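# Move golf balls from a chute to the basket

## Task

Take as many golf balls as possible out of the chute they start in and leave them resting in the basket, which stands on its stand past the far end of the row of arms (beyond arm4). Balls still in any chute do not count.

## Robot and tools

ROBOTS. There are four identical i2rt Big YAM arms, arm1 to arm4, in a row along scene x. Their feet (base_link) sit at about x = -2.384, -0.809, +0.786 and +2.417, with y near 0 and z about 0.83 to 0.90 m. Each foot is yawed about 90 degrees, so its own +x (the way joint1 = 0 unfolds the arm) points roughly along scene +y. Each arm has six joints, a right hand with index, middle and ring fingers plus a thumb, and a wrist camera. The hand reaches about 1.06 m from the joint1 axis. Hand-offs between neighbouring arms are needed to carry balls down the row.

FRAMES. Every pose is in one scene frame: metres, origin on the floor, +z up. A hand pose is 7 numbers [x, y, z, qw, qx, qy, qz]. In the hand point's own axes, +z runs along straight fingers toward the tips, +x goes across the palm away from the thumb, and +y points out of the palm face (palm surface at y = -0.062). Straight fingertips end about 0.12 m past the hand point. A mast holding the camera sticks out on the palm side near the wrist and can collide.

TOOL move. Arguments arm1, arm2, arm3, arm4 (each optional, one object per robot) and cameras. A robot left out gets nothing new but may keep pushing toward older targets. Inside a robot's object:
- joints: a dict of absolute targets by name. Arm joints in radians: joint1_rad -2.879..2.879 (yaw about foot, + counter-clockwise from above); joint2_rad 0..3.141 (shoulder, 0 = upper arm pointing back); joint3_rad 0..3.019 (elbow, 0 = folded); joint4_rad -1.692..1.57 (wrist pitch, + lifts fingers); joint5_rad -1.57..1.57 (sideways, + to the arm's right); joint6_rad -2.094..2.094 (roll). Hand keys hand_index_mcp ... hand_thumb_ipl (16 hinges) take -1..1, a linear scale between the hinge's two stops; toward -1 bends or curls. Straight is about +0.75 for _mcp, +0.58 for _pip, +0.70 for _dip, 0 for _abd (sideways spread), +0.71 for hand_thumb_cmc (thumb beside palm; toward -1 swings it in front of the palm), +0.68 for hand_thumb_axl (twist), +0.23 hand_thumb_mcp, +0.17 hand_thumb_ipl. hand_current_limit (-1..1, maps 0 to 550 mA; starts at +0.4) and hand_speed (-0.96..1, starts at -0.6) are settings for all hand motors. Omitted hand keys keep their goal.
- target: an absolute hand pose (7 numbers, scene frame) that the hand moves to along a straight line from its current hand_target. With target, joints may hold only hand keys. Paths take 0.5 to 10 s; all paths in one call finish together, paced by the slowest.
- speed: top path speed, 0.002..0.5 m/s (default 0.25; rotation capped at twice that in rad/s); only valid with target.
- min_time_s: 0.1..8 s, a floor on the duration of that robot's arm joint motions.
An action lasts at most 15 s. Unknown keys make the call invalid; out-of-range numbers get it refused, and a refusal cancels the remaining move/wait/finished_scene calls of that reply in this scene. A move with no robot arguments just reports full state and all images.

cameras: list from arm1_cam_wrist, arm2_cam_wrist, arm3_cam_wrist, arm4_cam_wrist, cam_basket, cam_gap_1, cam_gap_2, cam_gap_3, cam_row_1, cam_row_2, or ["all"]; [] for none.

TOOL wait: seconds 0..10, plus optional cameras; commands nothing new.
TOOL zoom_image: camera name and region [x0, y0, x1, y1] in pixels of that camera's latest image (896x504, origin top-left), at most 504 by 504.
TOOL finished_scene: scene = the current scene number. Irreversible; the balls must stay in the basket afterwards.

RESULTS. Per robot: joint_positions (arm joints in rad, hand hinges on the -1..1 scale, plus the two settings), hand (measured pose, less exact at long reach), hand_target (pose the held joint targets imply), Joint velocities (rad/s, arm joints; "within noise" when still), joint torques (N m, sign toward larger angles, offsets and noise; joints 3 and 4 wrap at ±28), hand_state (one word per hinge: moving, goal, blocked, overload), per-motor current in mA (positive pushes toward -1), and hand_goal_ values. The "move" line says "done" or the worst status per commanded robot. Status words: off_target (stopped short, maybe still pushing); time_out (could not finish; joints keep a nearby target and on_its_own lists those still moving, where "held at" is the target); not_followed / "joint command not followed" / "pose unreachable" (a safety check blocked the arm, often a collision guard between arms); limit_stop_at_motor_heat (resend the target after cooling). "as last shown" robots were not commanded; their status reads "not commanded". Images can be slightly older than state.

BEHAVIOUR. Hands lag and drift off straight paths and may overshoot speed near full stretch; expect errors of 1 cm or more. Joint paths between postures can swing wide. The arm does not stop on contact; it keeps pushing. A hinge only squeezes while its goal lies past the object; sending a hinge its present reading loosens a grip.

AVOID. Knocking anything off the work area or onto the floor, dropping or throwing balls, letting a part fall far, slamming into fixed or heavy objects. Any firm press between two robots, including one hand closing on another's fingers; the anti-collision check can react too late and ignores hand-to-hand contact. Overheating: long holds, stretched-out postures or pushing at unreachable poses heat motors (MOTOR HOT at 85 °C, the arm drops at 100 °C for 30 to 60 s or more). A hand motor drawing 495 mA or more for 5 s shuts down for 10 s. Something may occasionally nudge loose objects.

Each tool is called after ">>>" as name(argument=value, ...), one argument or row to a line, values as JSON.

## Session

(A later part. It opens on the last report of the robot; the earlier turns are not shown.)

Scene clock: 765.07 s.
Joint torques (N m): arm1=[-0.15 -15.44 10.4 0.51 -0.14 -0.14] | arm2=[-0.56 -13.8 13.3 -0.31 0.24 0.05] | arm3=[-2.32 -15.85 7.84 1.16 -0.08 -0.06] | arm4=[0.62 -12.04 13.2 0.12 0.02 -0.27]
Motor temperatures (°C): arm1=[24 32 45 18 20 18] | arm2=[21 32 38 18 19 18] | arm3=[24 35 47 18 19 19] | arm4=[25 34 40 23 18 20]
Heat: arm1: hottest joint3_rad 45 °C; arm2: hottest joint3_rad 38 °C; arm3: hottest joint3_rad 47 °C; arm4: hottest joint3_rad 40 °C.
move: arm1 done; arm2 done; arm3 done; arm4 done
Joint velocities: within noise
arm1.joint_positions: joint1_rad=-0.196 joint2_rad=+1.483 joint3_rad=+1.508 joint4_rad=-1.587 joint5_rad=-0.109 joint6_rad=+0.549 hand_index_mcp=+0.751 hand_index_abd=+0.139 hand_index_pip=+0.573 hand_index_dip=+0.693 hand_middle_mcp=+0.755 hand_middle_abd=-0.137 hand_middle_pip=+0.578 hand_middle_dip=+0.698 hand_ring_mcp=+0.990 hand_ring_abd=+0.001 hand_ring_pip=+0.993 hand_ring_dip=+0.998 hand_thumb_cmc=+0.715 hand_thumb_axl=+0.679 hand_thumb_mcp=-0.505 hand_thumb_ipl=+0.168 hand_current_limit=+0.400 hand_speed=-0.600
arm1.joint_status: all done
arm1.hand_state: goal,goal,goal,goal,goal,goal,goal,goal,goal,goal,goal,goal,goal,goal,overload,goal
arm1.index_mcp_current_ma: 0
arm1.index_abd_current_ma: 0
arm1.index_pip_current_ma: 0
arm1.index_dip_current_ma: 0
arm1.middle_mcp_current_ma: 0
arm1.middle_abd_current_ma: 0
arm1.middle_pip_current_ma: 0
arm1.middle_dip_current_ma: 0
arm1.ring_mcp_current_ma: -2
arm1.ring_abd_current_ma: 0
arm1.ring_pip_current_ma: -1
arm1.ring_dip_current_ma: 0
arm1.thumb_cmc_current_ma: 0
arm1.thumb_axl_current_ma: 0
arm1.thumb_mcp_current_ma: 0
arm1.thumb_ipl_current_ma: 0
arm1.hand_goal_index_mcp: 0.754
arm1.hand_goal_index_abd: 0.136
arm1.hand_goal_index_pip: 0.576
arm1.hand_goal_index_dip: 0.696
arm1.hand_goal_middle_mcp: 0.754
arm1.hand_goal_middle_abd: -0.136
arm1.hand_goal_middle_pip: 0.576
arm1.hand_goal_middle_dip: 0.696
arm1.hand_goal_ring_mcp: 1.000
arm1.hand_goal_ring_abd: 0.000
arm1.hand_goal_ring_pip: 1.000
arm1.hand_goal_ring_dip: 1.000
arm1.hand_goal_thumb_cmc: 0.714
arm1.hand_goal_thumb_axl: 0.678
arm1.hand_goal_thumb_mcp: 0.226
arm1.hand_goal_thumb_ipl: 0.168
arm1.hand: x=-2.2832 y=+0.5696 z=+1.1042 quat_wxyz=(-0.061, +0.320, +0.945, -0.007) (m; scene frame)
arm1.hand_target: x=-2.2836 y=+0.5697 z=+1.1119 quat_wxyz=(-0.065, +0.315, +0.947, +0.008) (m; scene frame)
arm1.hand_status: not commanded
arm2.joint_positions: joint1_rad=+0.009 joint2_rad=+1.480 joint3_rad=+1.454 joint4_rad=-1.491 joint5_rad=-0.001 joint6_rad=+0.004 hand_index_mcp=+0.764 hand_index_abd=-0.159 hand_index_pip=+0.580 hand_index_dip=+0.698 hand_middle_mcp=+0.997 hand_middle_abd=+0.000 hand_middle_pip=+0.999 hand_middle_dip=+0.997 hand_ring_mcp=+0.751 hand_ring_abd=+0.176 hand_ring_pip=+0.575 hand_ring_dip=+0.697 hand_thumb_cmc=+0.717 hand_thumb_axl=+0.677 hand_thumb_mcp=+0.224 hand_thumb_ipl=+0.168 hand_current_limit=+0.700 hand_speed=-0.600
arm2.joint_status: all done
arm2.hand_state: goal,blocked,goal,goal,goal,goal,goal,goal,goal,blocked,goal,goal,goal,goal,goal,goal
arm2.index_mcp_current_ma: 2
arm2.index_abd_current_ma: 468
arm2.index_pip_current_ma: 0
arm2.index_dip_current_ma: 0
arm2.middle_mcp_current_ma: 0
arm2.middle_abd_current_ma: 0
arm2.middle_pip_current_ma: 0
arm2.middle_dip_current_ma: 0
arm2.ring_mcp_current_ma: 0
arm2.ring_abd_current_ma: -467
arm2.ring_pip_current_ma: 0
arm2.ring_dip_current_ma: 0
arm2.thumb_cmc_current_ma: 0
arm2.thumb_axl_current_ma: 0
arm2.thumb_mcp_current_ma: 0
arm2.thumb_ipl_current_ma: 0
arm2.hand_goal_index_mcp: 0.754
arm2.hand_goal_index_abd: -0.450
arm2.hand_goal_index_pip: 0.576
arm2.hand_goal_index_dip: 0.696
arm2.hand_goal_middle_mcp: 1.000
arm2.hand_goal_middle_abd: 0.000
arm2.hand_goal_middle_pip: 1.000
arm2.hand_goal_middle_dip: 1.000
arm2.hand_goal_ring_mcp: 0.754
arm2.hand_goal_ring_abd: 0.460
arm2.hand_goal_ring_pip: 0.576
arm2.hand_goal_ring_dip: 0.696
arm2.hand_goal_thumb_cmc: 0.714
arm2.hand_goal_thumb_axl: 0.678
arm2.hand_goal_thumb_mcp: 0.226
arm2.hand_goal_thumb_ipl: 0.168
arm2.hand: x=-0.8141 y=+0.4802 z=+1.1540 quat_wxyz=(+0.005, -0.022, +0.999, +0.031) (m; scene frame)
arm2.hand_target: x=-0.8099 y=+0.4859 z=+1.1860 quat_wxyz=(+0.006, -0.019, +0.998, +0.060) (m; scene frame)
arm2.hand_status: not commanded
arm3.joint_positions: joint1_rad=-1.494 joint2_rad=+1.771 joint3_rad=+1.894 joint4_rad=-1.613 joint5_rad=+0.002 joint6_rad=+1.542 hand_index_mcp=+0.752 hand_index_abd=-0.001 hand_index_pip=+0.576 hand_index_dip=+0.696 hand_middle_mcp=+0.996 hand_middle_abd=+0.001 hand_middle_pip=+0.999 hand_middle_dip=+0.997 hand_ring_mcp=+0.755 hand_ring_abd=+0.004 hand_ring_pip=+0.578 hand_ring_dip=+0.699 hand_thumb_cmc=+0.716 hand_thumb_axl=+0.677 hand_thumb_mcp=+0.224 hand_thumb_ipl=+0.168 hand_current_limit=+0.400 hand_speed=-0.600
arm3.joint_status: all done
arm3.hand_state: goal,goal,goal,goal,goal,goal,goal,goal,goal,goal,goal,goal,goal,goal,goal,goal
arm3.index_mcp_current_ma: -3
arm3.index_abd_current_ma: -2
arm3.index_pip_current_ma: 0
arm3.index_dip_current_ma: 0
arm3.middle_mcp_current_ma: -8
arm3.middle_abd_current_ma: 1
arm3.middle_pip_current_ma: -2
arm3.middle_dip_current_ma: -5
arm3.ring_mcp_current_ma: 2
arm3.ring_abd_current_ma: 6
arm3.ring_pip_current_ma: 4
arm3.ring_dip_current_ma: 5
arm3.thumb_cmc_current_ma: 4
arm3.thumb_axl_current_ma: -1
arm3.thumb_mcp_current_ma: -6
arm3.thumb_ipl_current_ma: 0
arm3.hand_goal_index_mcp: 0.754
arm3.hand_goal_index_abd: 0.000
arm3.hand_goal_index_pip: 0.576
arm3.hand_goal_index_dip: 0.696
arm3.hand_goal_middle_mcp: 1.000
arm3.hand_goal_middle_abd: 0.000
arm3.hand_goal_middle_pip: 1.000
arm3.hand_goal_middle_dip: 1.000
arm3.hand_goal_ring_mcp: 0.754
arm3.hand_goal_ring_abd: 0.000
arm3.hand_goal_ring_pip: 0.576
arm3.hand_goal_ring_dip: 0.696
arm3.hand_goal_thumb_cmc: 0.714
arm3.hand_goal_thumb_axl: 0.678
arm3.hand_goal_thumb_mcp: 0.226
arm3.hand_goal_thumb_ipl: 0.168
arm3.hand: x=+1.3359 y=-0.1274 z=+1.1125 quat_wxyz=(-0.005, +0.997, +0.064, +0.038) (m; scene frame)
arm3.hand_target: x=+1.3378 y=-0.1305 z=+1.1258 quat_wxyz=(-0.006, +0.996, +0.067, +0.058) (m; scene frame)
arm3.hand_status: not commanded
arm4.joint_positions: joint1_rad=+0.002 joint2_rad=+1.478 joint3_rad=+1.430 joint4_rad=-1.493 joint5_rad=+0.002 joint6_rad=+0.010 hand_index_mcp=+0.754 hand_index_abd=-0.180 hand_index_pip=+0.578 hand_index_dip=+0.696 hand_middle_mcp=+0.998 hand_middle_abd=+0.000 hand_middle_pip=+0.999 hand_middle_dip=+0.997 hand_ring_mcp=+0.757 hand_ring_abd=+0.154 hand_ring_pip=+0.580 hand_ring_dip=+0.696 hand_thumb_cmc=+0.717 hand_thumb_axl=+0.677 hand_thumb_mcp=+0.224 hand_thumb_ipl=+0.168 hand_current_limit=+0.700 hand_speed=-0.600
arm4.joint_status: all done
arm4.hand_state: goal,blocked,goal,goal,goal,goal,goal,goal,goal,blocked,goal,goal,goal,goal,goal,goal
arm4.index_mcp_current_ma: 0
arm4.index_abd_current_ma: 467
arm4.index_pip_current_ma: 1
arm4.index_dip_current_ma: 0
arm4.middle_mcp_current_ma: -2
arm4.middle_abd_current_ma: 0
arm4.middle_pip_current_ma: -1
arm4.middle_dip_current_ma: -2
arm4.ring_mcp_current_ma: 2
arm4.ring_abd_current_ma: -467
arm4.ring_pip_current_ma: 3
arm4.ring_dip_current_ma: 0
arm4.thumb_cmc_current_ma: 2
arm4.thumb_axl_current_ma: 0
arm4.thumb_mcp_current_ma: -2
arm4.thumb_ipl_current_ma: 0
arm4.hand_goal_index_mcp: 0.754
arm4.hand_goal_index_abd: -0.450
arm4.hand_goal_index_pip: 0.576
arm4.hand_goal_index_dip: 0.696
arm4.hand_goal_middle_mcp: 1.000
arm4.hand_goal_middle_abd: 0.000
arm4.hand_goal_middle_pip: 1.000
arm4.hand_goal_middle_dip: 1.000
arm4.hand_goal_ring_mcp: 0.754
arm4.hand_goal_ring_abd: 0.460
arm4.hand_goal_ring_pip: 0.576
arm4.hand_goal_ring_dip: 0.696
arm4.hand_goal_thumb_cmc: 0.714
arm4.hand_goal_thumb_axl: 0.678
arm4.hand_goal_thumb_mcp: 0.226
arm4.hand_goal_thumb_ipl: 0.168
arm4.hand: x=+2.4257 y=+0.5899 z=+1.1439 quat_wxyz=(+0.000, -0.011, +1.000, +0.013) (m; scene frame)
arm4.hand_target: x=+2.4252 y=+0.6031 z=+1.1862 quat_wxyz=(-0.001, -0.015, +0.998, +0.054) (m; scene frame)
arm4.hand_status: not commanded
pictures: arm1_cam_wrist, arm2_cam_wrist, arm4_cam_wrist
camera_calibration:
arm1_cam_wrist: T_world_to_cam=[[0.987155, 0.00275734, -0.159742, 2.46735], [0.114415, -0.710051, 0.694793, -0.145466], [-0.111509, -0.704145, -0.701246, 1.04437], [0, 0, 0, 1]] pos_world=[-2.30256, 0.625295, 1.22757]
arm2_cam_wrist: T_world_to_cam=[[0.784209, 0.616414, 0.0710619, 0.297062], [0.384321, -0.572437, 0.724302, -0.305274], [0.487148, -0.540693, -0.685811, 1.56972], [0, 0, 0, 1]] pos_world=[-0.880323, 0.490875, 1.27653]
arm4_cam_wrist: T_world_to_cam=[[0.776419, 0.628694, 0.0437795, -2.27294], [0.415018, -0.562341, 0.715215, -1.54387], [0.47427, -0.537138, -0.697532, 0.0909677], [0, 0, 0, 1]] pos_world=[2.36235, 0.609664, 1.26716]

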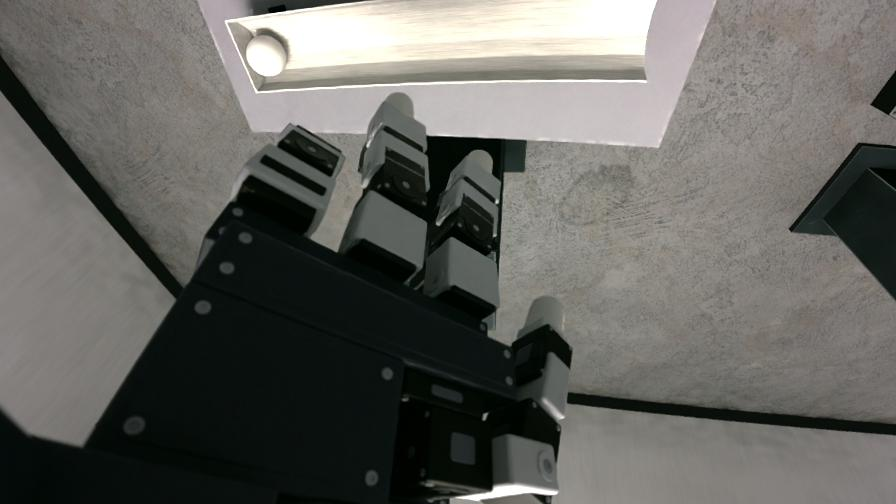

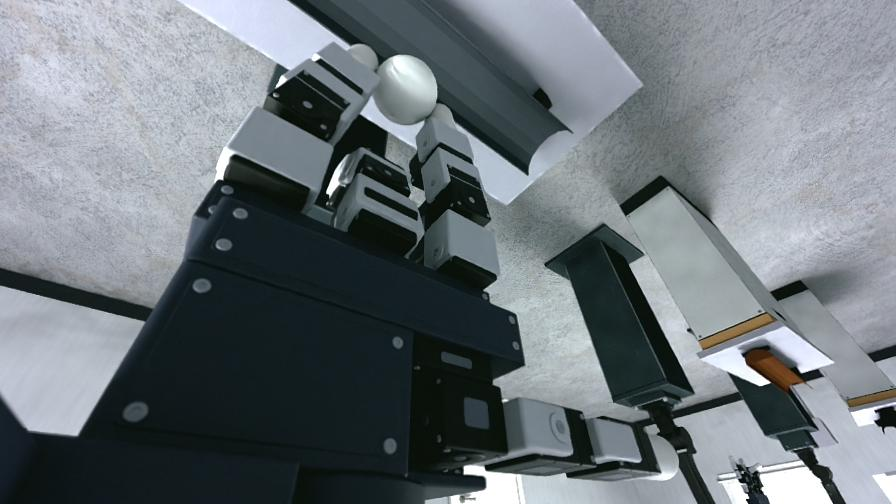

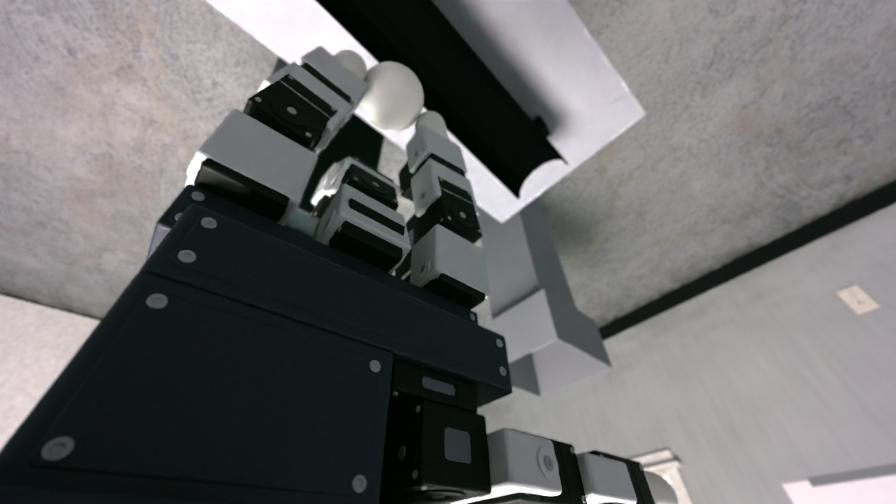

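>>> move(
  arm2={"joints": {"joint1_rad": -1.5, "joint2_rad": 1.75, "joint3_rad": 1.9, "joint4_rad": -1.6, "joint5_rad": 0, "joint6_rad": 1.53}, "min_time_s": 6.5},
  arm3={"joints": {"joint1_rad": 1.53, "joint2_rad": 0.6, "joint3_rad": 1.39, "joint4_rad": -1.35, "joint5_rad": 0, "joint6_rad": 0}, "min_time_s": 7},
  arm4={"joints": {"joint1_rad": -1.5, "joint2_rad": 1.75, "joint3_rad": 1.9, "joint4_rad": -1.6, "joint5_rad": 0, "joint6_rad": 1.53}, "min_time_s": 6},
  cameras=["cam_row_1", "cam_gap_1", "arm1_cam_wrist"],
)

>>> zoom_image(
  camera="cam_row_1",
  region=[0, 100, 300, 400],
)

>>> zoom_image(
  camera="cam_gap_1",
  region=[60, 150, 260, 280],
)

>>> zoom_image(
  camera="arm1_cam_wrist",
  region=[200, 0, 360, 110],
)

Scene clock: 787.87 s.
Joint torques (N m): arm1=[-0.21 -15.56 10.39 0.51 -0.14 -0.14] | arm2=[0.15 -14.56 13.49 -0.32 0.16 0.15] | arm3=[-1.14 1.55 6.94 3.64 0.03 -0.11] | arm4=[0.79 -13.68 13.31 0.06 0.06 -0.06]
Motor temperatures (°C): arm1=[24 32 44 18 20 18] | arm2=[21 32 40 18 19 18] | arm3=[24 34 45 18 19 19] | arm4=[25 34 41 23 18 20]
Heat: arm1: hottest joint3_rad 44 °C; arm2: hottest joint3_rad 40 °C; arm3: hottest joint3_rad 45 °C; arm4: hottest joint3_rad 41 °C.
move: arm2 done; arm3 done; arm4 done
Joint velocities: within noise
arm1: as last shown
arm2.joint_positions: joint1_rad=-1.495 joint2_rad=+1.735 joint3_rad=+1.851 joint4_rad=-1.590 joint5_rad=-0.001 joint6_rad=+1.523 hand_index_mcp=+0.762 hand_index_abd=-0.159 hand_index_pip=+0.580 hand_index_dip=+0.698 hand_middle_mcp=+0.996 hand_middle_abd=+0.000 hand_middle_pip=+0.999 hand_middle_dip=+0.997 hand_ring_mcp=+0.750 hand_ring_abd=+0.176 hand_ring_pip=+0.575 hand_ring_dip=+0.697 hand_thumb_cmc=+0.716 hand_thumb_axl=+0.677 hand_thumb_mcp=+0.224 hand_thumb_ipl=+0.168 hand_current_limit=+0.700 hand_speed=-0.600
arm2.joint_status: all done
arm2.hand_state: goal,blocked,goal,goal,goal,goal,goal,goal,goal,blocked,goal,goal,goal,goal,goal,goal
arm2.index_mcp_current_ma: 1
arm2.index_abd_current_ma: 467
arm2.index_pip_current_ma: 0
arm2.index_dip_current_ma: 0
arm2.middle_mcp_current_ma: 0
arm2.middle_abd_current_ma: 0
arm2.middle_pip_current_ma: 0
arm2.middle_dip_current_ma: 0
arm2.ring_mcp_current_ma: 0
arm2.ring_abd_current_ma: -467
arm2.ring_pip_current_ma: 0
arm2.ring_dip_current_ma: 0
arm2.thumb_cmc_current_ma: 0
arm2.thumb_axl_current_ma: 0
arm2.thumb_mcp_current_ma: 0
arm2.thumb_ipl_current_ma: 0
arm2.hand_goal_index_mcp: 0.754
arm2.hand_goal_index_abd: -0.450
arm2.hand_goal_index_pip: 0.576
arm2.hand_goal_index_dip: 0.696
arm2.hand_goal_middle_mcp: 1.000
arm2.hand_goal_middle_abd: 0.000
arm2.hand_goal_middle_pip: 1.000
arm2.hand_goal_middle_dip: 1.000
arm2.hand_goal_ring_mcp: 0.754
arm2.hand_goal_ring_abd: 0.460
arm2.hand_goal_ring_pip: 0.576
arm2.hand_goal_ring_dip: 0.696
arm2.hand_goal_thumb_cmc: 0.714
arm2.hand_goal_thumb_axl: 0.678
arm2.hand_goal_thumb_mcp: 0.226
arm2.hand_goal_thumb_ipl: 0.168
arm2.hand: x=-0.2706 y=-0.0803 z=+1.1839 quat_wxyz=(-0.006, +0.995, +0.081, +0.055) (m; scene frame)
arm2.hand_target: x=-0.2619 y=-0.0820 z=+1.1952 quat_wxyz=(-0.006, +0.995, +0.075, +0.067) (m; scene frame)
arm2.hand_status: not commanded
arm3.joint_positions: joint1_rad=+1.519 joint2_rad=+0.600 joint3_rad=+1.385 joint4_rad=-1.374 joint5_rad=+0.000 joint6_rad=+0.013 hand_index_mcp=+0.759 hand_index_abd=-0.001 hand_index_pip=+0.576 hand_index_dip=+0.696 hand_middle_mcp=+1.000 hand_middle_abd=+0.001 hand_middle_pip=+0.999 hand_middle_dip=+0.997 hand_ring_mcp=+0.759 hand_ring_abd=+0.003 hand_ring_pip=+0.578 hand_ring_dip=+0.699 hand_thumb_cmc=+0.719 hand_thumb_axl=+0.677 hand_thumb_mcp=+0.224 hand_thumb_ipl=+0.168 hand_current_limit=+0.400 hand_speed=-0.600
arm3.joint_status: all done
arm3.hand_state: goal,goal,goal,goal,goal,goal,goal,goal,goal,goal,goal,goal,goal,goal,goal,goal
arm3.index_mcp_current_ma: 10
arm3.index_abd_current_ma: -2
arm3.index_pip_current_ma: 0
arm3.index_dip_current_ma: 0
arm3.middle_mcp_current_ma: 0
arm3.middle_abd_current_ma: 1
arm3.middle_pip_current_ma: -2
arm3.middle_dip_current_ma: -5
arm3.ring_mcp_current_ma: 11
arm3.ring_abd_current_ma: 5
arm3.ring_pip_current_ma: 3
arm3.ring_dip_current_ma: 5
arm3.thumb_cmc_current_ma: 12
arm3.thumb_axl_current_ma: -1
arm3.thumb_mcp_current_ma: -6
arm3.thumb_ipl_current_ma: 0
arm3.hand_goal_index_mcp: 0.754
arm3.hand_goal_index_abd: 0.000
arm3.hand_goal_index_pip: 0.576
arm3.hand_goal_index_dip: 0.696
arm3.hand_goal_middle_mcp: 1.000
arm3.hand_goal_middle_abd: 0.000
arm3.hand_goal_middle_pip: 1.000
arm3.hand_goal_middle_dip: 1.000
arm3.hand_goal_ring_mcp: 0.754
arm3.hand_goal_ring_abd: 0.000
arm3.hand_goal_ring_pip: 0.576
arm3.hand_goal_ring_dip: 0.696
arm3.hand_goal_thumb_cmc: 0.714
arm3.hand_goal_thumb_axl: 0.678
arm3.hand_goal_thumb_mcp: 0.226
arm3.hand_goal_thumb_ipl: 0.168
arm3.hand: x=+0.5191 y=-0.0663 z=+1.4340 quat_wxyz=(-0.330, -0.611, +0.634, +0.340) (m; scene frame)
arm3.hand_target: x=+0.5182 y=-0.0703 z=+1.4429 quat_wxyz=(-0.338, -0.614, +0.622, +0.350) (m; scene frame)
arm3.hand_status: not commanded
arm4.joint_positions: joint1_rad=-1.503 joint2_rad=+1.742 joint3_rad=+1.827 joint4_rad=-1.593 joint5_rad=+0.000 joint6_rad=+1.517 hand_index_mcp=+0.753 hand_index_abd=-0.180 hand_index_pip=+0.577 hand_index_dip=+0.696 hand_middle_mcp=+0.997 hand_middle_abd=+0.000 hand_middle_pip=+0.999 hand_middle_dip=+0.997 hand_ring_mcp=+0.755 hand_ring_abd=+0.154 hand_ring_pip=+0.579 hand_ring_dip=+0.696 hand_thumb_cmc=+0.716 hand_thumb_axl=+0.677 hand_thumb_mcp=+0.224 hand_thumb_ipl=+0.168 hand_current_limit=+0.700 hand_speed=-0.600
arm4.joint_status: all done
arm4.hand_state: goal,blocked,goal,goal,goal,goal,goal,goal,goal,blocked,goal,goal,goal,goal,goal,goal
arm4.index_mcp_current_ma: 0
arm4.index_abd_current_ma: 468
arm4.index_pip_current_ma: 1
arm4.index_dip_current_ma: 0
arm4.middle_mcp_current_ma: -2
arm4.middle_abd_current_ma: 0
arm4.middle_pip_current_ma: -1
arm4.middle_dip_current_ma: -2
arm4.ring_mcp_current_ma: 0
arm4.ring_abd_current_ma: -467
arm4.ring_pip_current_ma: 2
arm4.ring_dip_current_ma: 0
arm4.thumb_cmc_current_ma: 1
arm4.thumb_axl_current_ma: 0
arm4.thumb_mcp_current_ma: -2
arm4.thumb_ipl_current_ma: 0
arm4.hand_goal_index_mcp: 0.754
arm4.hand_goal_index_abd: -0.450
arm4.hand_goal_index_pip: 0.576
arm4.hand_goal_index_dip: 0.696
arm4.hand_goal_middle_mcp: 1.000
arm4.hand_goal_middle_abd: 0.000
arm4.hand_goal_middle_pip: 1.000
arm4.hand_goal_middle_dip: 1.000
arm4.hand_goal_ring_mcp: 0.754
arm4.hand_goal_ring_abd: 0.460
arm4.hand_goal_ring_pip: 0.576
arm4.hand_goal_ring_dip: 0.696
arm4.hand_goal_thumb_cmc: 0.714
arm4.hand_goal_thumb_axl: 0.678
arm4.hand_goal_thumb_mcp: 0.226
arm4.hand_goal_thumb_ipl: 0.168
arm4.hand: x=+2.9550 y=+0.0272 z=+1.1707 quat_wxyz=(+0.001, +0.997, +0.075, +0.031) (m; scene frame)
arm4.hand_target: x=+2.9683 y=+0.0302 z=+1.1940 quat_wxyz=(+0.000, +0.996, +0.070, +0.059) (m; scene frame)
arm4.hand_status: not commanded
pictures: arm1_cam_wrist, cam_gap_1, cam_row_1
camera_calibration:
arm1_cam_wrist: T_world_to_cam=[[0.987155, 0.00275734, -0.159742, 2.46735], [0.114415, -0.710051, 0.694793, -0.145466], [-0.111509, -0.704145, -0.701246, 1.04437], [0, 0, 0, 1]] pos_world=[-2.30256, 0.625295, 1.22757]

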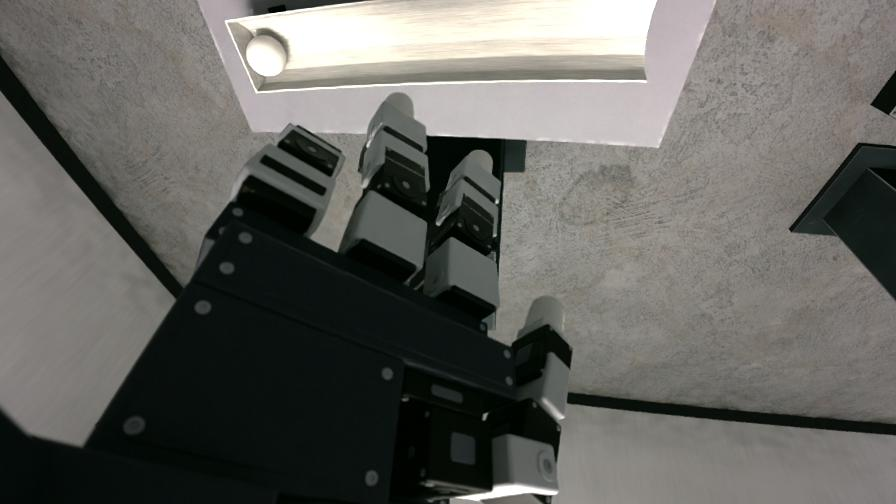

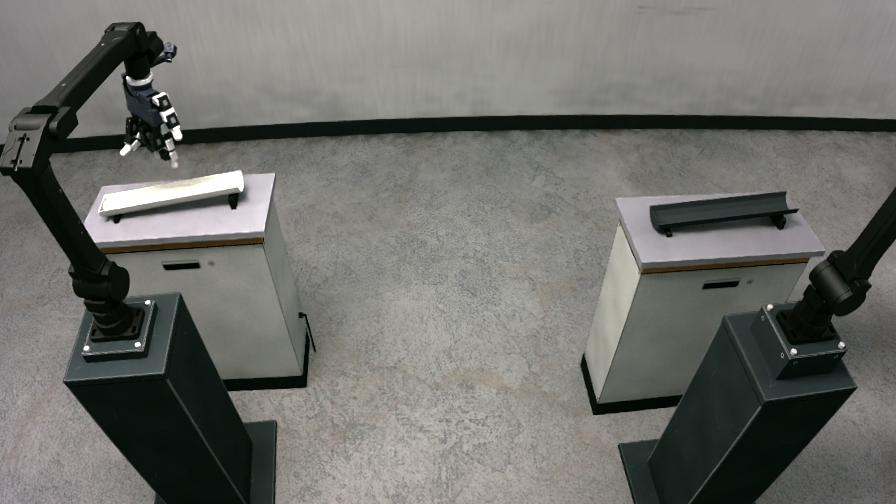

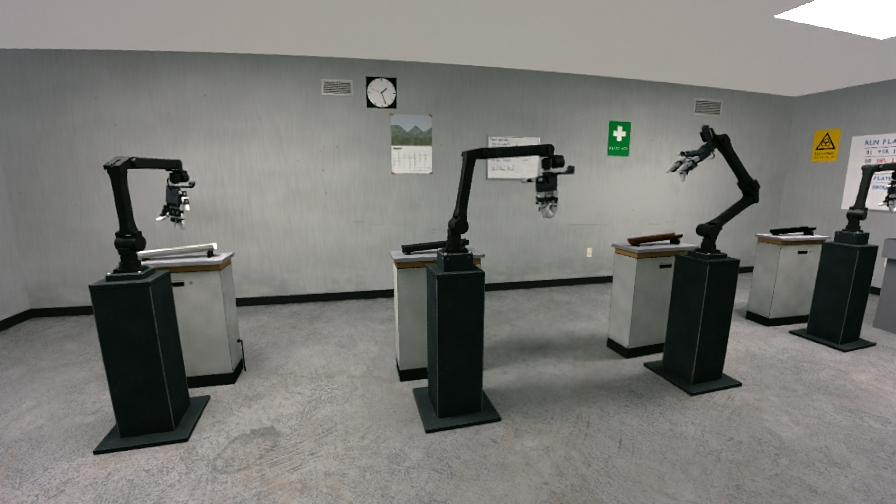

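Scaled by 1.680 from the camera's 896x504 image, which has a finer 1280x720 frame.

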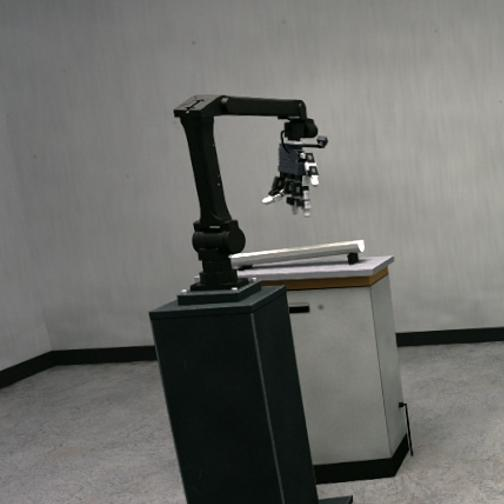

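Scaled by 2.520 from the camera's 896x504 image, which has a finer 1280x720 frame.

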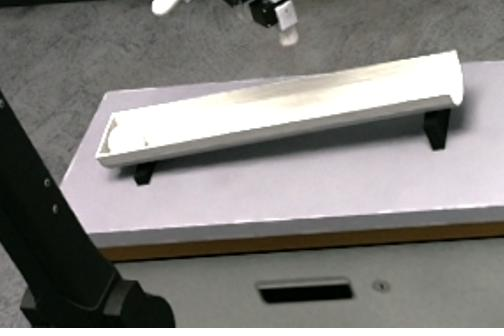

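Scaled by 3.150 from the camera's 896x504 image, which has a finer 1280x720 frame.

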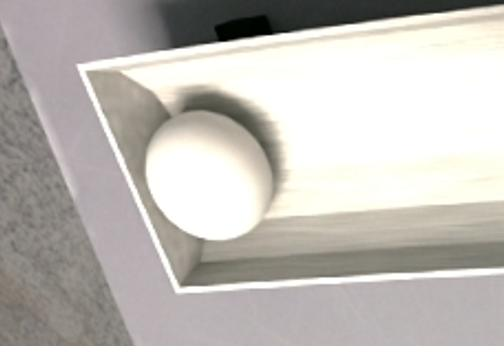

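>>> move(
  arm1={"target": [-2.4658, 0.6172, 1.0131, -0.2814, -0.0553, 0.9574, -0.0162], "speed": 0.15, "joints": {"hand_index_abd": 0.1, "hand_middle_abd": -0.2}},
  arm2={"target": [-0.135, -0.122, 1.115, 0, 1, 0, 0.02], "speed": 0.1},
  arm4={"target": [3.18, -0.05, 1.12, 0, 1, 0, 0.02], "speed": 0.12},
  cameras=["arm1_cam_wrist", "cam_gap_1", "arm4_cam_wrist"],
)

>>> zoom_image(
  camera="arm1_cam_wrist",
  region=[300, 0, 600, 200],
)

>>> zoom_image(
  camera="cam_gap_1",
  region=[0, 100, 250, 280],
)

Scene clock: 827.97 s.
Joint torques (N m): arm1=[0.21 -14.21 10.13 0.21 -0.81 -0.15] | arm2=[-0.44 -20.66 13.22 -0.49 0.24 0.17] | arm3=[-1.14 1.55 6.95 3.66 0.03 -0.12] | arm4=[-0.09 -21.66 13.3 0.57 0.19 -0.32]
Motor temperatures (°C): arm1=[24 31 42 18 20 18] | arm2=[21 30 44 18 19 18] | arm3=[24 30 40 19 19 19] | arm4=[25 34 43 23 18 20]
Heat: arm1: hottest joint3_rad 42 °C; arm2: hottest joint3_rad 44 °C; arm3: hottest joint3_rad 40 °C; arm4: hottest joint3_rad 43 °C.
move: arm1 done; arm2 off_target; arm4 off_target
Joint velocities: within noise
arm1.joint_positions: joint1_rad=-0.090 joint2_rad=+1.593 joint3_rad=+1.351 joint4_rad=-1.405 joint5_rad=-0.552 joint6_rad=-0.119 hand_index_mcp=+0.751 hand_index_abd=+0.103 hand_index_pip=+0.573 hand_index_dip=+0.693 hand_middle_mcp=+0.754 hand_middle_abd=-0.194 hand_middle_pip=+0.578 hand_middle_dip=+0.698 hand_ring_mcp=+0.990 hand_ring_abd=+0.001 hand_ring_pip=+0.993 hand_ring_dip=+0.998 hand_thumb_cmc=+0.715 hand_thumb_axl=+0.679 hand_thumb_mcp=-0.505 hand_thumb_ipl=+0.168 hand_current_limit=+0.400 hand_speed=-0.600
arm1.joint_status: all done
arm1.hand_state: goal,goal,goal,goal,goal,goal,goal,goal,goal,goal,goal,goal,goal,goal,overload,goal
arm1.index_mcp_current_ma: 0
arm1.index_abd_current_ma: 0
arm1.index_pip_current_ma: 0
arm1.index_dip_current_ma: 0
arm1.middle_mcp_current_ma: 0
arm1.middle_abd_current_ma: 0
arm1.middle_pip_current_ma: 0
arm1.middle_dip_current_ma: 0
arm1.ring_mcp_current_ma: -2
arm1.ring_abd_current_ma: 0
arm1.ring_pip_current_ma: -1
arm1.ring_dip_current_ma: 0
arm1.thumb_cmc_current_ma: 0
arm1.thumb_axl_current_ma: 0
arm1.thumb_mcp_current_ma: 0
arm1.thumb_ipl_current_ma: 0
arm1.hand_goal_index_mcp: 0.754
arm1.hand_goal_index_abd: 0.100
arm1.hand_goal_index_pip: 0.576
arm1.hand_goal_index_dip: 0.696
arm1.hand_goal_middle_mcp: 0.754
arm1.hand_goal_middle_abd: -0.200
arm1.hand_goal_middle_pip: 0.576
arm1.hand_goal_middle_dip: 0.696
arm1.hand_goal_ring_mcp: 1.000
arm1.hand_goal_ring_abd: 0.000
arm1.hand_goal_ring_pip: 1.000
arm1.hand_goal_ring_dip: 1.000
arm1.hand_goal_thumb_cmc: 0.714
arm1.hand_goal_thumb_axl: 0.678
arm1.hand_goal_thumb_mcp: 0.226
arm1.hand_goal_thumb_ipl: 0.168
arm1.hand: x=-2.4617 y=+0.6152 z=+1.0190 quat_wxyz=(-0.280, -0.048, +0.959, -0.016) (m; scene frame)
arm1.hand_target: x=-2.4658 y=+0.6170 z=+1.0132 quat_wxyz=(-0.281, -0.055, +0.958, -0.016) (m; scene frame)
arm1.hand_status: done (0.007 m and 0.9 deg from the pose sent, 0.210 m and 50.3 deg at the start)
arm2.joint_positions: joint1_rad=-1.564 joint2_rad=+2.217 joint3_rad=+2.387 joint4_rad=-1.699 joint5_rad=+0.012 joint6_rad=+1.586 hand_index_mcp=+0.762 hand_index_abd=-0.159 hand_index_pip=+0.580 hand_index_dip=+0.698 hand_middle_mcp=+0.996 hand_middle_abd=+0.000 hand_middle_pip=+0.999 hand_middle_dip=+0.997 hand_ring_mcp=+0.750 hand_ring_abd=+0.176 hand_ring_pip=+0.575 hand_ring_dip=+0.697 hand_thumb_cmc=+0.716 hand_thumb_axl=+0.677 hand_thumb_mcp=+0.224 hand_thumb_ipl=+0.168 hand_current_limit=+0.700 hand_speed=-0.600
arm2.joint_status: not commanded
arm2.hand_state: goal,blocked,goal,goal,goal,goal,goal,goal,goal,blocked,goal,goal,goal,goal,goal,goal
arm2.index_mcp_current_ma: 1
arm2.index_abd_current_ma: 468
arm2.index_pip_current_ma: 0
arm2.index_dip_current_ma: 0
arm2.middle_mcp_current_ma: 0
arm2.middle_abd_current_ma: 0
arm2.middle_pip_current_ma: 0
arm2.middle_dip_current_ma: 0
arm2.ring_mcp_current_ma: 0
arm2.ring_abd_current_ma: -467
arm2.ring_pip_current_ma: 0
arm2.ring_dip_current_ma: 0
arm2.thumb_cmc_current_ma: 0
arm2.thumb_axl_current_ma: 0
arm2.thumb_mcp_current_ma: 0
arm2.thumb_ipl_current_ma: 0
arm2.hand_goal_index_mcp: 0.754
arm2.hand_goal_index_abd: -0.450
arm2.hand_goal_index_pip: 0.576
arm2.hand_goal_index_dip: 0.696
arm2.hand_goal_middle_mcp: 1.000
arm2.hand_goal_middle_abd: 0.000
arm2.hand_goal_middle_pip: 1.000
arm2.hand_goal_middle_dip: 1.000
arm2.hand_goal_ring_mcp: 0.754
arm2.hand_goal_ring_abd: 0.460
arm2.hand_goal_ring_pip: 0.576
arm2.hand_goal_ring_dip: 0.696
arm2.hand_goal_thumb_cmc: 0.714
arm2.hand_goal_thumb_axl: 0.678
arm2.hand_goal_thumb_mcp: 0.226
arm2.hand_goal_thumb_ipl: 0.168
arm2.hand: x=-0.1413 y=-0.1117 z=+1.1054 quat_wxyz=(+0.001, +1.000, +0.015, +0.027) (m; scene frame)
arm2.hand_target: x=-0.1360 y=-0.1221 z=+1.1145 quat_wxyz=(+0.002, +0.999, +0.003, +0.039) (m; scene frame)
arm2.hand_status: off_target (0.015 m and 1.9 deg from the pose sent, 0.158 m and 10.1 deg at the start; a joint's target at an end of its range on 38 of 109 steps)
arm3: as last shown
arm3.joint_positions: joint1_rad=+1.519 joint2_rad=+0.600 joint3_rad=+1.385 joint4_rad=-1.374 joint5_rad=+0.000 joint6_rad=+0.012 hand_index_mcp=+0.759 hand_index_abd=-0.001 hand_index_pip=+0.576 hand_index_dip=+0.696 hand_middle_mcp=+1.000 hand_middle_abd=+0.001 hand_middle_pip=+0.999 hand_middle_dip=+0.997 hand_ring_mcp=+0.759 hand_ring_abd=+0.003 hand_ring_pip=+0.578 hand_ring_dip=+0.699 hand_thumb_cmc=+0.719 hand_thumb_axl=+0.677 hand_thumb_mcp=+0.224 hand_thumb_ipl=+0.168 hand_current_limit=+0.400 hand_speed=-0.600
arm3.hand: x=+0.5191 y=-0.0664 z=+1.4340 quat_wxyz=(-0.330, -0.611, +0.634, +0.341) (m; scene frame)
arm4.joint_positions: joint1_rad=-1.620 joint2_rad=+2.455 joint3_rad=+2.786 joint4_rad=-1.697 joint5_rad=+0.018 joint6_rad=+1.488 hand_index_mcp=+0.753 hand_index_abd=-0.180 hand_index_pip=+0.577 hand_index_dip=+0.696 hand_middle_mcp=+0.997 hand_middle_abd=+0.000 hand_middle_pip=+0.999 hand_middle_dip=+0.997 hand_ring_mcp=+0.755 hand_ring_abd=+0.154 hand_ring_pip=+0.579 hand_ring_dip=+0.696 hand_thumb_cmc=+0.716 hand_thumb_axl=+0.677 hand_thumb_mcp=+0.224 hand_thumb_ipl=+0.168 hand_current_limit=+0.700 hand_speed=-0.600
arm4.joint_status: not commanded
arm4.hand_state: goal,blocked,goal,goal,goal,goal,goal,goal,goal,blocked,goal,goal,goal,goal,goal,goal
arm4.index_mcp_current_ma: 0
arm4.index_abd_current_ma: 467
arm4.index_pip_current_ma: 1
arm4.index_dip_current_ma: 0
arm4.middle_mcp_current_ma: -2
arm4.middle_abd_current_ma: 0
arm4.middle_pip_current_ma: -1
arm4.middle_dip_current_ma: -2
arm4.ring_mcp_current_ma: 0
arm4.ring_abd_current_ma: -467
arm4.ring_pip_current_ma: 2
arm4.ring_dip_current_ma: 0
arm4.thumb_cmc_current_ma: 1
arm4.thumb_axl_current_ma: 0
arm4.thumb_mcp_current_ma: -2
arm4.thumb_ipl_current_ma: 0
arm4.hand_goal_index_mcp: 0.754
arm4.hand_goal_index_abd: -0.450
arm4.hand_goal_index_pip: 0.576
arm4.hand_goal_index_dip: 0.696
arm4.hand_goal_middle_mcp: 1.000
arm4.hand_goal_middle_abd: 0.000
arm4.hand_goal_middle_pip: 1.000
arm4.hand_goal_middle_dip: 1.000
arm4.hand_goal_ring_mcp: 0.754
arm4.hand_goal_ring_abd: 0.460
arm4.hand_goal_ring_pip: 0.576
arm4.hand_goal_ring_dip: 0.696
arm4.hand_goal_thumb_cmc: 0.714
arm4.hand_goal_thumb_axl: 0.678
arm4.hand_goal_thumb_mcp: 0.226
arm4.hand_goal_thumb_ipl: 0.168
arm4.hand: x=+3.1694 y=-0.0436 z=+1.0922 quat_wxyz=(+0.016, +0.994, +0.031, +0.101) (m; scene frame)
arm4.hand_target: x=+3.1771 y=-0.0499 z=+1.1196 quat_wxyz=(+0.020, +0.990, +0.033, +0.134) (m; scene frame)
arm4.hand_status: off_target (0.030 m and 10.1 deg from the pose sent, 0.243 m and 8.8 deg at the start; a joint's target at an end of its range on 71 of 109 steps)
pictures: arm1_cam_wrist, arm4_cam_wrist, cam_gap_1
camera_calibration:
arm1_cam_wrist: T_world_to_cam=[[0.582195, 0.66786, -0.463695, 1.53345], [0.812079, -0.449806, 0.371755, 1.85308], [0.0397076, -0.592991, -0.80423, 1.4056], [0, 0, 0, 1]] pos_world=[-2.45342, 0.642902, 1.15258]
arm4_cam_wrist: T_world_to_cam=[[-0.74205, -0.661654, -0.107595, 2.47189], [-0.57307, 0.542872, 0.613906, 1.11871], [-0.347782, 0.517208, -0.782012, 2.10563], [0, 0, 0, 1]] pos_world=[3.20766, -0.0608266, 1.22581]

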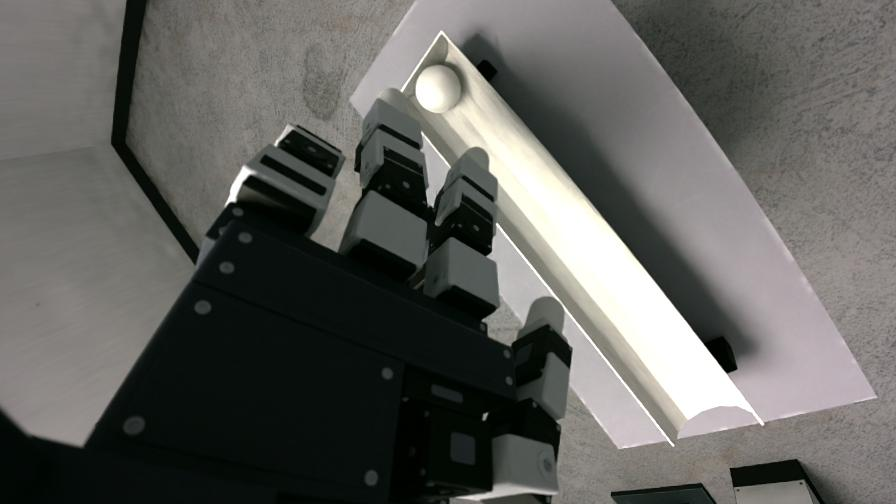

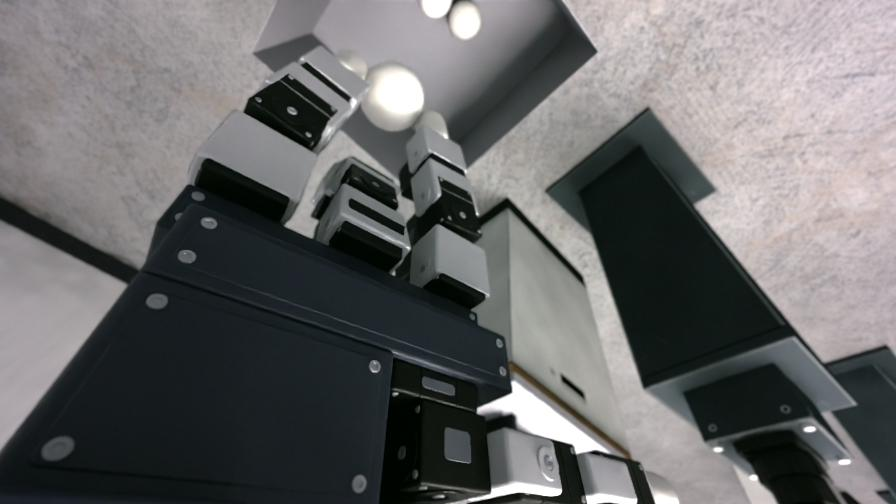

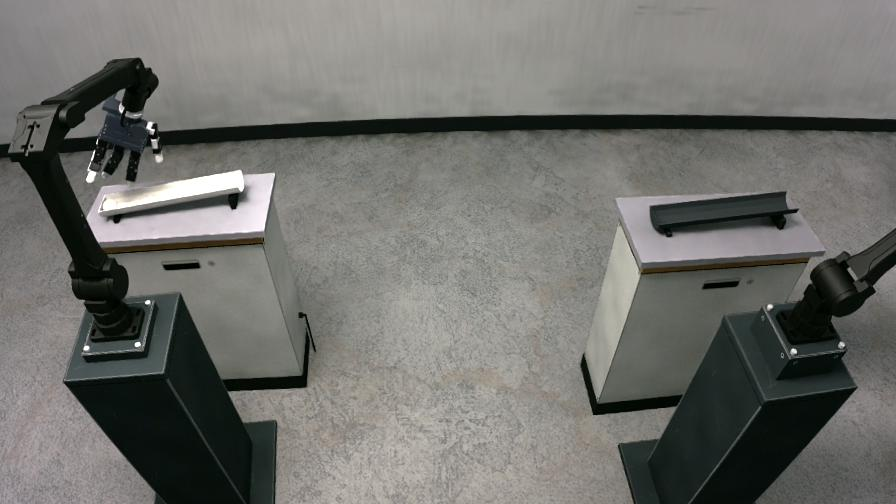

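Scaled by 1.680 from the camera's 896x504 image, which has a finer 1280x720 frame.

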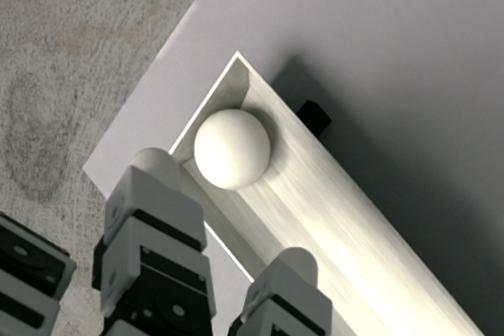

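Scaled by 2.016 from the camera's 896x504 image, which has a finer 1280x720 frame.

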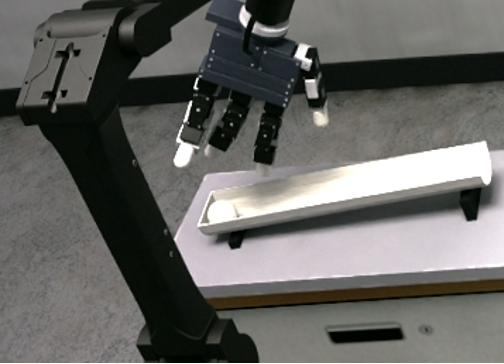

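>>> move(
  arm1={"target": [-2.498, 0.6096, 0.9715, -0.2814, -0.0553, 0.9574, -0.0162], "speed": 0.06},
  arm3={"target": [0.08, -0.01, 1.06, -0.5, -0.5, 0.5, 0.5], "speed": 0.2},
  arm4={"target": [3.185, -0.048, 0.908, 0, 1, 0, 0.02], "speed": 0.1},
  cameras=["arm1_cam_wrist", "cam_basket"],
)

>>> zoom_image(
  camera="arm1_cam_wrist",
  region=[300, 0, 600, 200],
)

Scene clock: 839.63 s.
Joint torques (N m): arm1=[0.26 -13.51 9.7 0.36 -0.83 0.06] | arm2=[-0.62 -20.6 13.22 -0.51 0.25 0.15] | arm3=[-3.25 -15.91 8.47 3.93 -0.08 0.08] | arm4=[0.03 -23.06 13.09 -0.2 -0.01 -0.06]
Motor temperatures (°C): arm1=[24 31 41 18 20 18] | arm2=[21 30 42 18 19 18] | arm3=[24 29 40 19 19 19] | arm4=[25 35 44 23 18 20]
Heat: arm1: hottest joint3_rad 41 °C; arm2: hottest joint3_rad 42 °C; arm3: hottest joint3_rad 40 °C; arm4: hottest joint3_rad 44 °C.
move: arm1 off_target; arm3 off_target; arm4 off_target
Joint velocities: within noise
arm1.joint_positions: joint1_rad=-0.023 joint2_rad=+1.597 joint3_rad=+1.250 joint4_rad=-1.250 joint5_rad=-0.556 joint6_rad=-0.059 hand_index_mcp=+0.751 hand_index_abd=+0.103 hand_index_pip=+0.573 hand_index_dip=+0.693 hand_middle_mcp=+0.754 hand_middle_abd=-0.194 hand_middle_pip=+0.578 hand_middle_dip=+0.698 hand_ring_mcp=+0.990 hand_ring_abd=+0.001 hand_ring_pip=+0.993 hand_ring_dip=+0.998 hand_thumb_cmc=+0.715 hand_thumb_axl=+0.679 hand_thumb_mcp=-0.505 hand_thumb_ipl=+0.168 hand_current_limit=+0.400 hand_speed=-0.600
arm1.joint_status: not commanded
arm1.hand_state: goal,goal,goal,goal,goal,goal,goal,goal,goal,goal,goal,goal,goal,goal,overload,goal
arm1.index_mcp_current_ma: 0
arm1.index_abd_current_ma: 0
arm1.index_pip_current_ma: 0
arm1.index_dip_current_ma: 0
arm1.middle_mcp_current_ma: 0
arm1.middle_abd_current_ma: 0
arm1.middle_pip_current_ma: 0
arm1.middle_dip_current_ma: 0
arm1.ring_mcp_current_ma: -2
arm1.ring_abd_current_ma: 0
arm1.ring_pip_current_ma: -1
arm1.ring_dip_current_ma: 0
arm1.thumb_cmc_current_ma: 0
arm1.thumb_axl_current_ma: 0
arm1.thumb_mcp_current_ma: 0
arm1.thumb_ipl_current_ma: 0
arm1.hand_goal_index_mcp: 0.754
arm1.hand_goal_index_abd: 0.100
arm1.hand_goal_index_pip: 0.576
arm1.hand_goal_index_dip: 0.696
arm1.hand_goal_middle_mcp: 0.754
arm1.hand_goal_middle_abd: -0.200
arm1.hand_goal_middle_pip: 0.576
arm1.hand_goal_middle_dip: 0.696
arm1.hand_goal_ring_mcp: 1.000
arm1.hand_goal_ring_abd: 0.000
arm1.hand_goal_ring_pip: 1.000
arm1.hand_goal_ring_dip: 1.000
arm1.hand_goal_thumb_cmc: 0.714
arm1.hand_goal_thumb_axl: 0.678
arm1.hand_goal_thumb_mcp: 0.226
arm1.hand_goal_thumb_ipl: 0.168
arm1.hand: x=-2.4946 y=+0.6096 z=+0.9817 quat_wxyz=(-0.281, -0.058, +0.958, -0.010) (m; scene frame)
arm1.hand_target: x=-2.4979 y=+0.6095 z=+0.9717 quat_wxyz=(-0.282, -0.055, +0.958, -0.016) (m; scene frame)
arm1.hand_status: off_target (0.011 m and 0.8 deg from the pose sent, 0.060 m and 0.9 deg at the start)
arm2: as last shown
arm2.index_abd_current_ma: 467
arm3.joint_positions: joint1_rad=+1.449 joint2_rad=+1.994 joint3_rad=+1.005 joint4_rad=+0.907 joint5_rad=-0.113 joint6_rad=-0.003 hand_index_mcp=+0.762 hand_index_abd=-0.001 hand_index_pip=+0.576 hand_index_dip=+0.696 hand_middle_mcp=+1.000 hand_middle_abd=+0.001 hand_middle_pip=+0.999 hand_middle_dip=+0.997 hand_ring_mcp=+0.763 hand_ring_abd=+0.003 hand_ring_pip=+0.578 hand_ring_dip=+0.699 hand_thumb_cmc=+0.722 hand_thumb_axl=+0.677 hand_thumb_mcp=+0.224 hand_thumb_ipl=+0.168 hand_current_limit=+0.400 hand_speed=-0.600
arm3.joint_status: not commanded
arm3.hand_state: goal,goal,goal,goal,goal,goal,goal,goal,goal,goal,goal,goal,goal,goal,goal,goal
arm3.index_mcp_current_ma: 21
arm3.index_abd_current_ma: -2
arm3.index_pip_current_ma: 1
arm3.index_dip_current_ma: 0
arm3.middle_mcp_current_ma: 0
arm3.middle_abd_current_ma: 1
arm3.middle_pip_current_ma: -2
arm3.middle_dip_current_ma: -5
arm3.ring_mcp_current_ma: 21
arm3.ring_abd_current_ma: 5
arm3.ring_pip_current_ma: 3
arm3.ring_dip_current_ma: 5
arm3.thumb_cmc_current_ma: 19
arm3.thumb_axl_current_ma: -1
arm3.thumb_mcp_current_ma: -6
arm3.thumb_ipl_current_ma: 0
arm3.hand_goal_index_mcp: 0.754
arm3.hand_goal_index_abd: 0.000
arm3.hand_goal_index_pip: 0.576
arm3.hand_goal_index_dip: 0.696
arm3.hand_goal_middle_mcp: 1.000
arm3.hand_goal_middle_abd: 0.000
arm3.hand_goal_middle_pip: 1.000
arm3.hand_goal_middle_dip: 1.000
arm3.hand_goal_ring_mcp: 0.754
arm3.hand_goal_ring_abd: 0.000
arm3.hand_goal_ring_pip: 0.576
arm3.hand_goal_ring_dip: 0.696
arm3.hand_goal_thumb_cmc: 0.714
arm3.hand_goal_thumb_axl: 0.678
arm3.hand_goal_thumb_mcp: 0.226
arm3.hand_goal_thumb_ipl: 0.168
arm3.hand: x=+0.0863 y=-0.0214 z=+1.0265 quat_wxyz=(-0.483, -0.523, +0.514, +0.478) (m; scene frame)
arm3.hand_target: x=+0.0817 y=-0.0103 z=+1.0598 quat_wxyz=(-0.500, -0.500, +0.500, +0.500) (m; scene frame)
arm3.hand_status: off_target (0.036 m and 4.4 deg from the pose sent, 0.579 m and 33.5 deg at the start)
arm4.joint_positions: joint1_rad=-1.621 joint2_rad=+2.740 joint3_rad=+2.813 joint4_rad=-1.646 joint5_rad=-0.002 joint6_rad=+1.524 hand_index_mcp=+0.753 hand_index_abd=-0.180 hand_index_pip=+0.577 hand_index_dip=+0.696 hand_middle_mcp=+0.997 hand_middle_abd=+0.000 hand_middle_pip=+0.999 hand_middle_dip=+0.997 hand_ring_mcp=+0.755 hand_ring_abd=+0.154 hand_ring_pip=+0.579 hand_ring_dip=+0.696 hand_thumb_cmc=+0.716 hand_thumb_axl=+0.677 hand_thumb_mcp=+0.224 hand_thumb_ipl=+0.168 hand_current_limit=+0.700 hand_speed=-0.600
arm4.joint_status: not commanded
arm4.hand_state: goal,blocked,goal,goal,goal,goal,goal,goal,goal,blocked,goal,goal,goal,goal,goal,goal
arm4.index_mcp_current_ma: 0
arm4.index_abd_current_ma: 467
arm4.index_pip_current_ma: 1
arm4.index_dip_current_ma: 0
arm4.middle_mcp_current_ma: -2
arm4.middle_abd_current_ma: 0
arm4.middle_pip_current_ma: -1
arm4.middle_dip_current_ma: -2
arm4.ring_mcp_current_ma: 0
arm4.ring_abd_current_ma: -467
arm4.ring_pip_current_ma: 2
arm4.ring_dip_current_ma: 0
arm4.thumb_cmc_current_ma: 1
arm4.thumb_axl_current_ma: 0
arm4.thumb_mcp_current_ma: -2
arm4.thumb_ipl_current_ma: 0
arm4.hand_goal_index_mcp: 0.754
arm4.hand_goal_index_abd: -0.450
arm4.hand_goal_index_pip: 0.576
arm4.hand_goal_index_dip: 0.696
arm4.hand_goal_middle_mcp: 1.000
arm4.hand_goal_middle_abd: 0.000
arm4.hand_goal_middle_pip: 1.000
arm4.hand_goal_middle_dip: 1.000
arm4.hand_goal_ring_mcp: 0.754
arm4.hand_goal_ring_abd: 0.460
arm4.hand_goal_ring_pip: 0.576
arm4.hand_goal_ring_dip: 0.696
arm4.hand_goal_thumb_cmc: 0.714
arm4.hand_goal_thumb_axl: 0.678
arm4.hand_goal_thumb_mcp: 0.226
arm4.hand_goal_thumb_ipl: 0.168
arm4.hand: x=+3.1739 y=-0.0408 z=+0.8900 quat_wxyz=(+0.000, +1.000, +0.013, -0.002) (m; scene frame)
arm4.hand_target: x=+3.1835 y=-0.0479 z=+0.9081 quat_wxyz=(+0.000, +1.000, +0.002, +0.024) (m; scene frame)
arm4.hand_status: off_target (0.022 m and 2.9 deg from the pose sent, 0.185 m and 10.1 deg at the start)
pictures: arm1_cam_wrist, cam_basket
camera_calibration:
arm1_cam_wrist: T_world_to_cam=[[0.570198, 0.6855, -0.452729, 1.48763], [0.820099, -0.44273, 0.362529, 1.91582], [0.0480774, -0.577996, -0.814622, 1.3955], [0, 0, 0, 1]] pos_world=[-2.4865, 0.635011, 1.11576]

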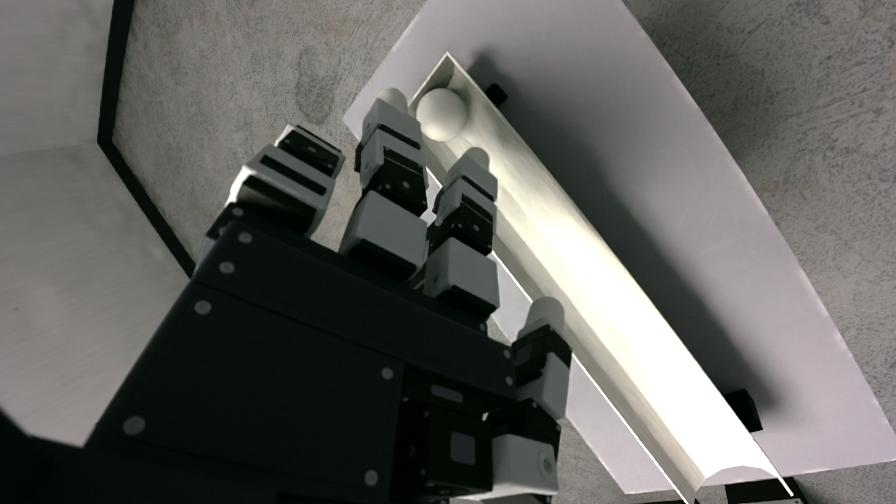

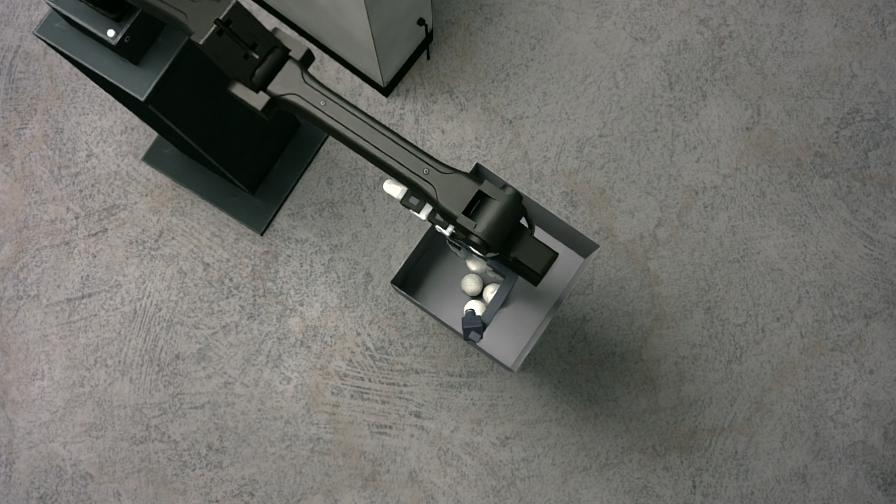

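Scaled by 1.680 from the camera's 896x504 image, which has a finer 1280x720 frame.

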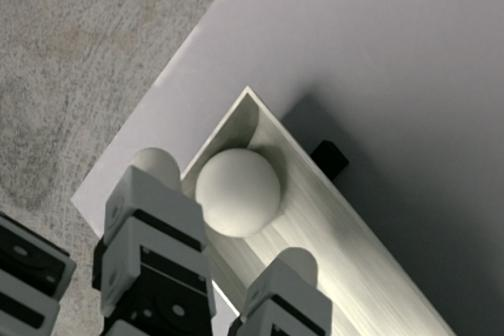

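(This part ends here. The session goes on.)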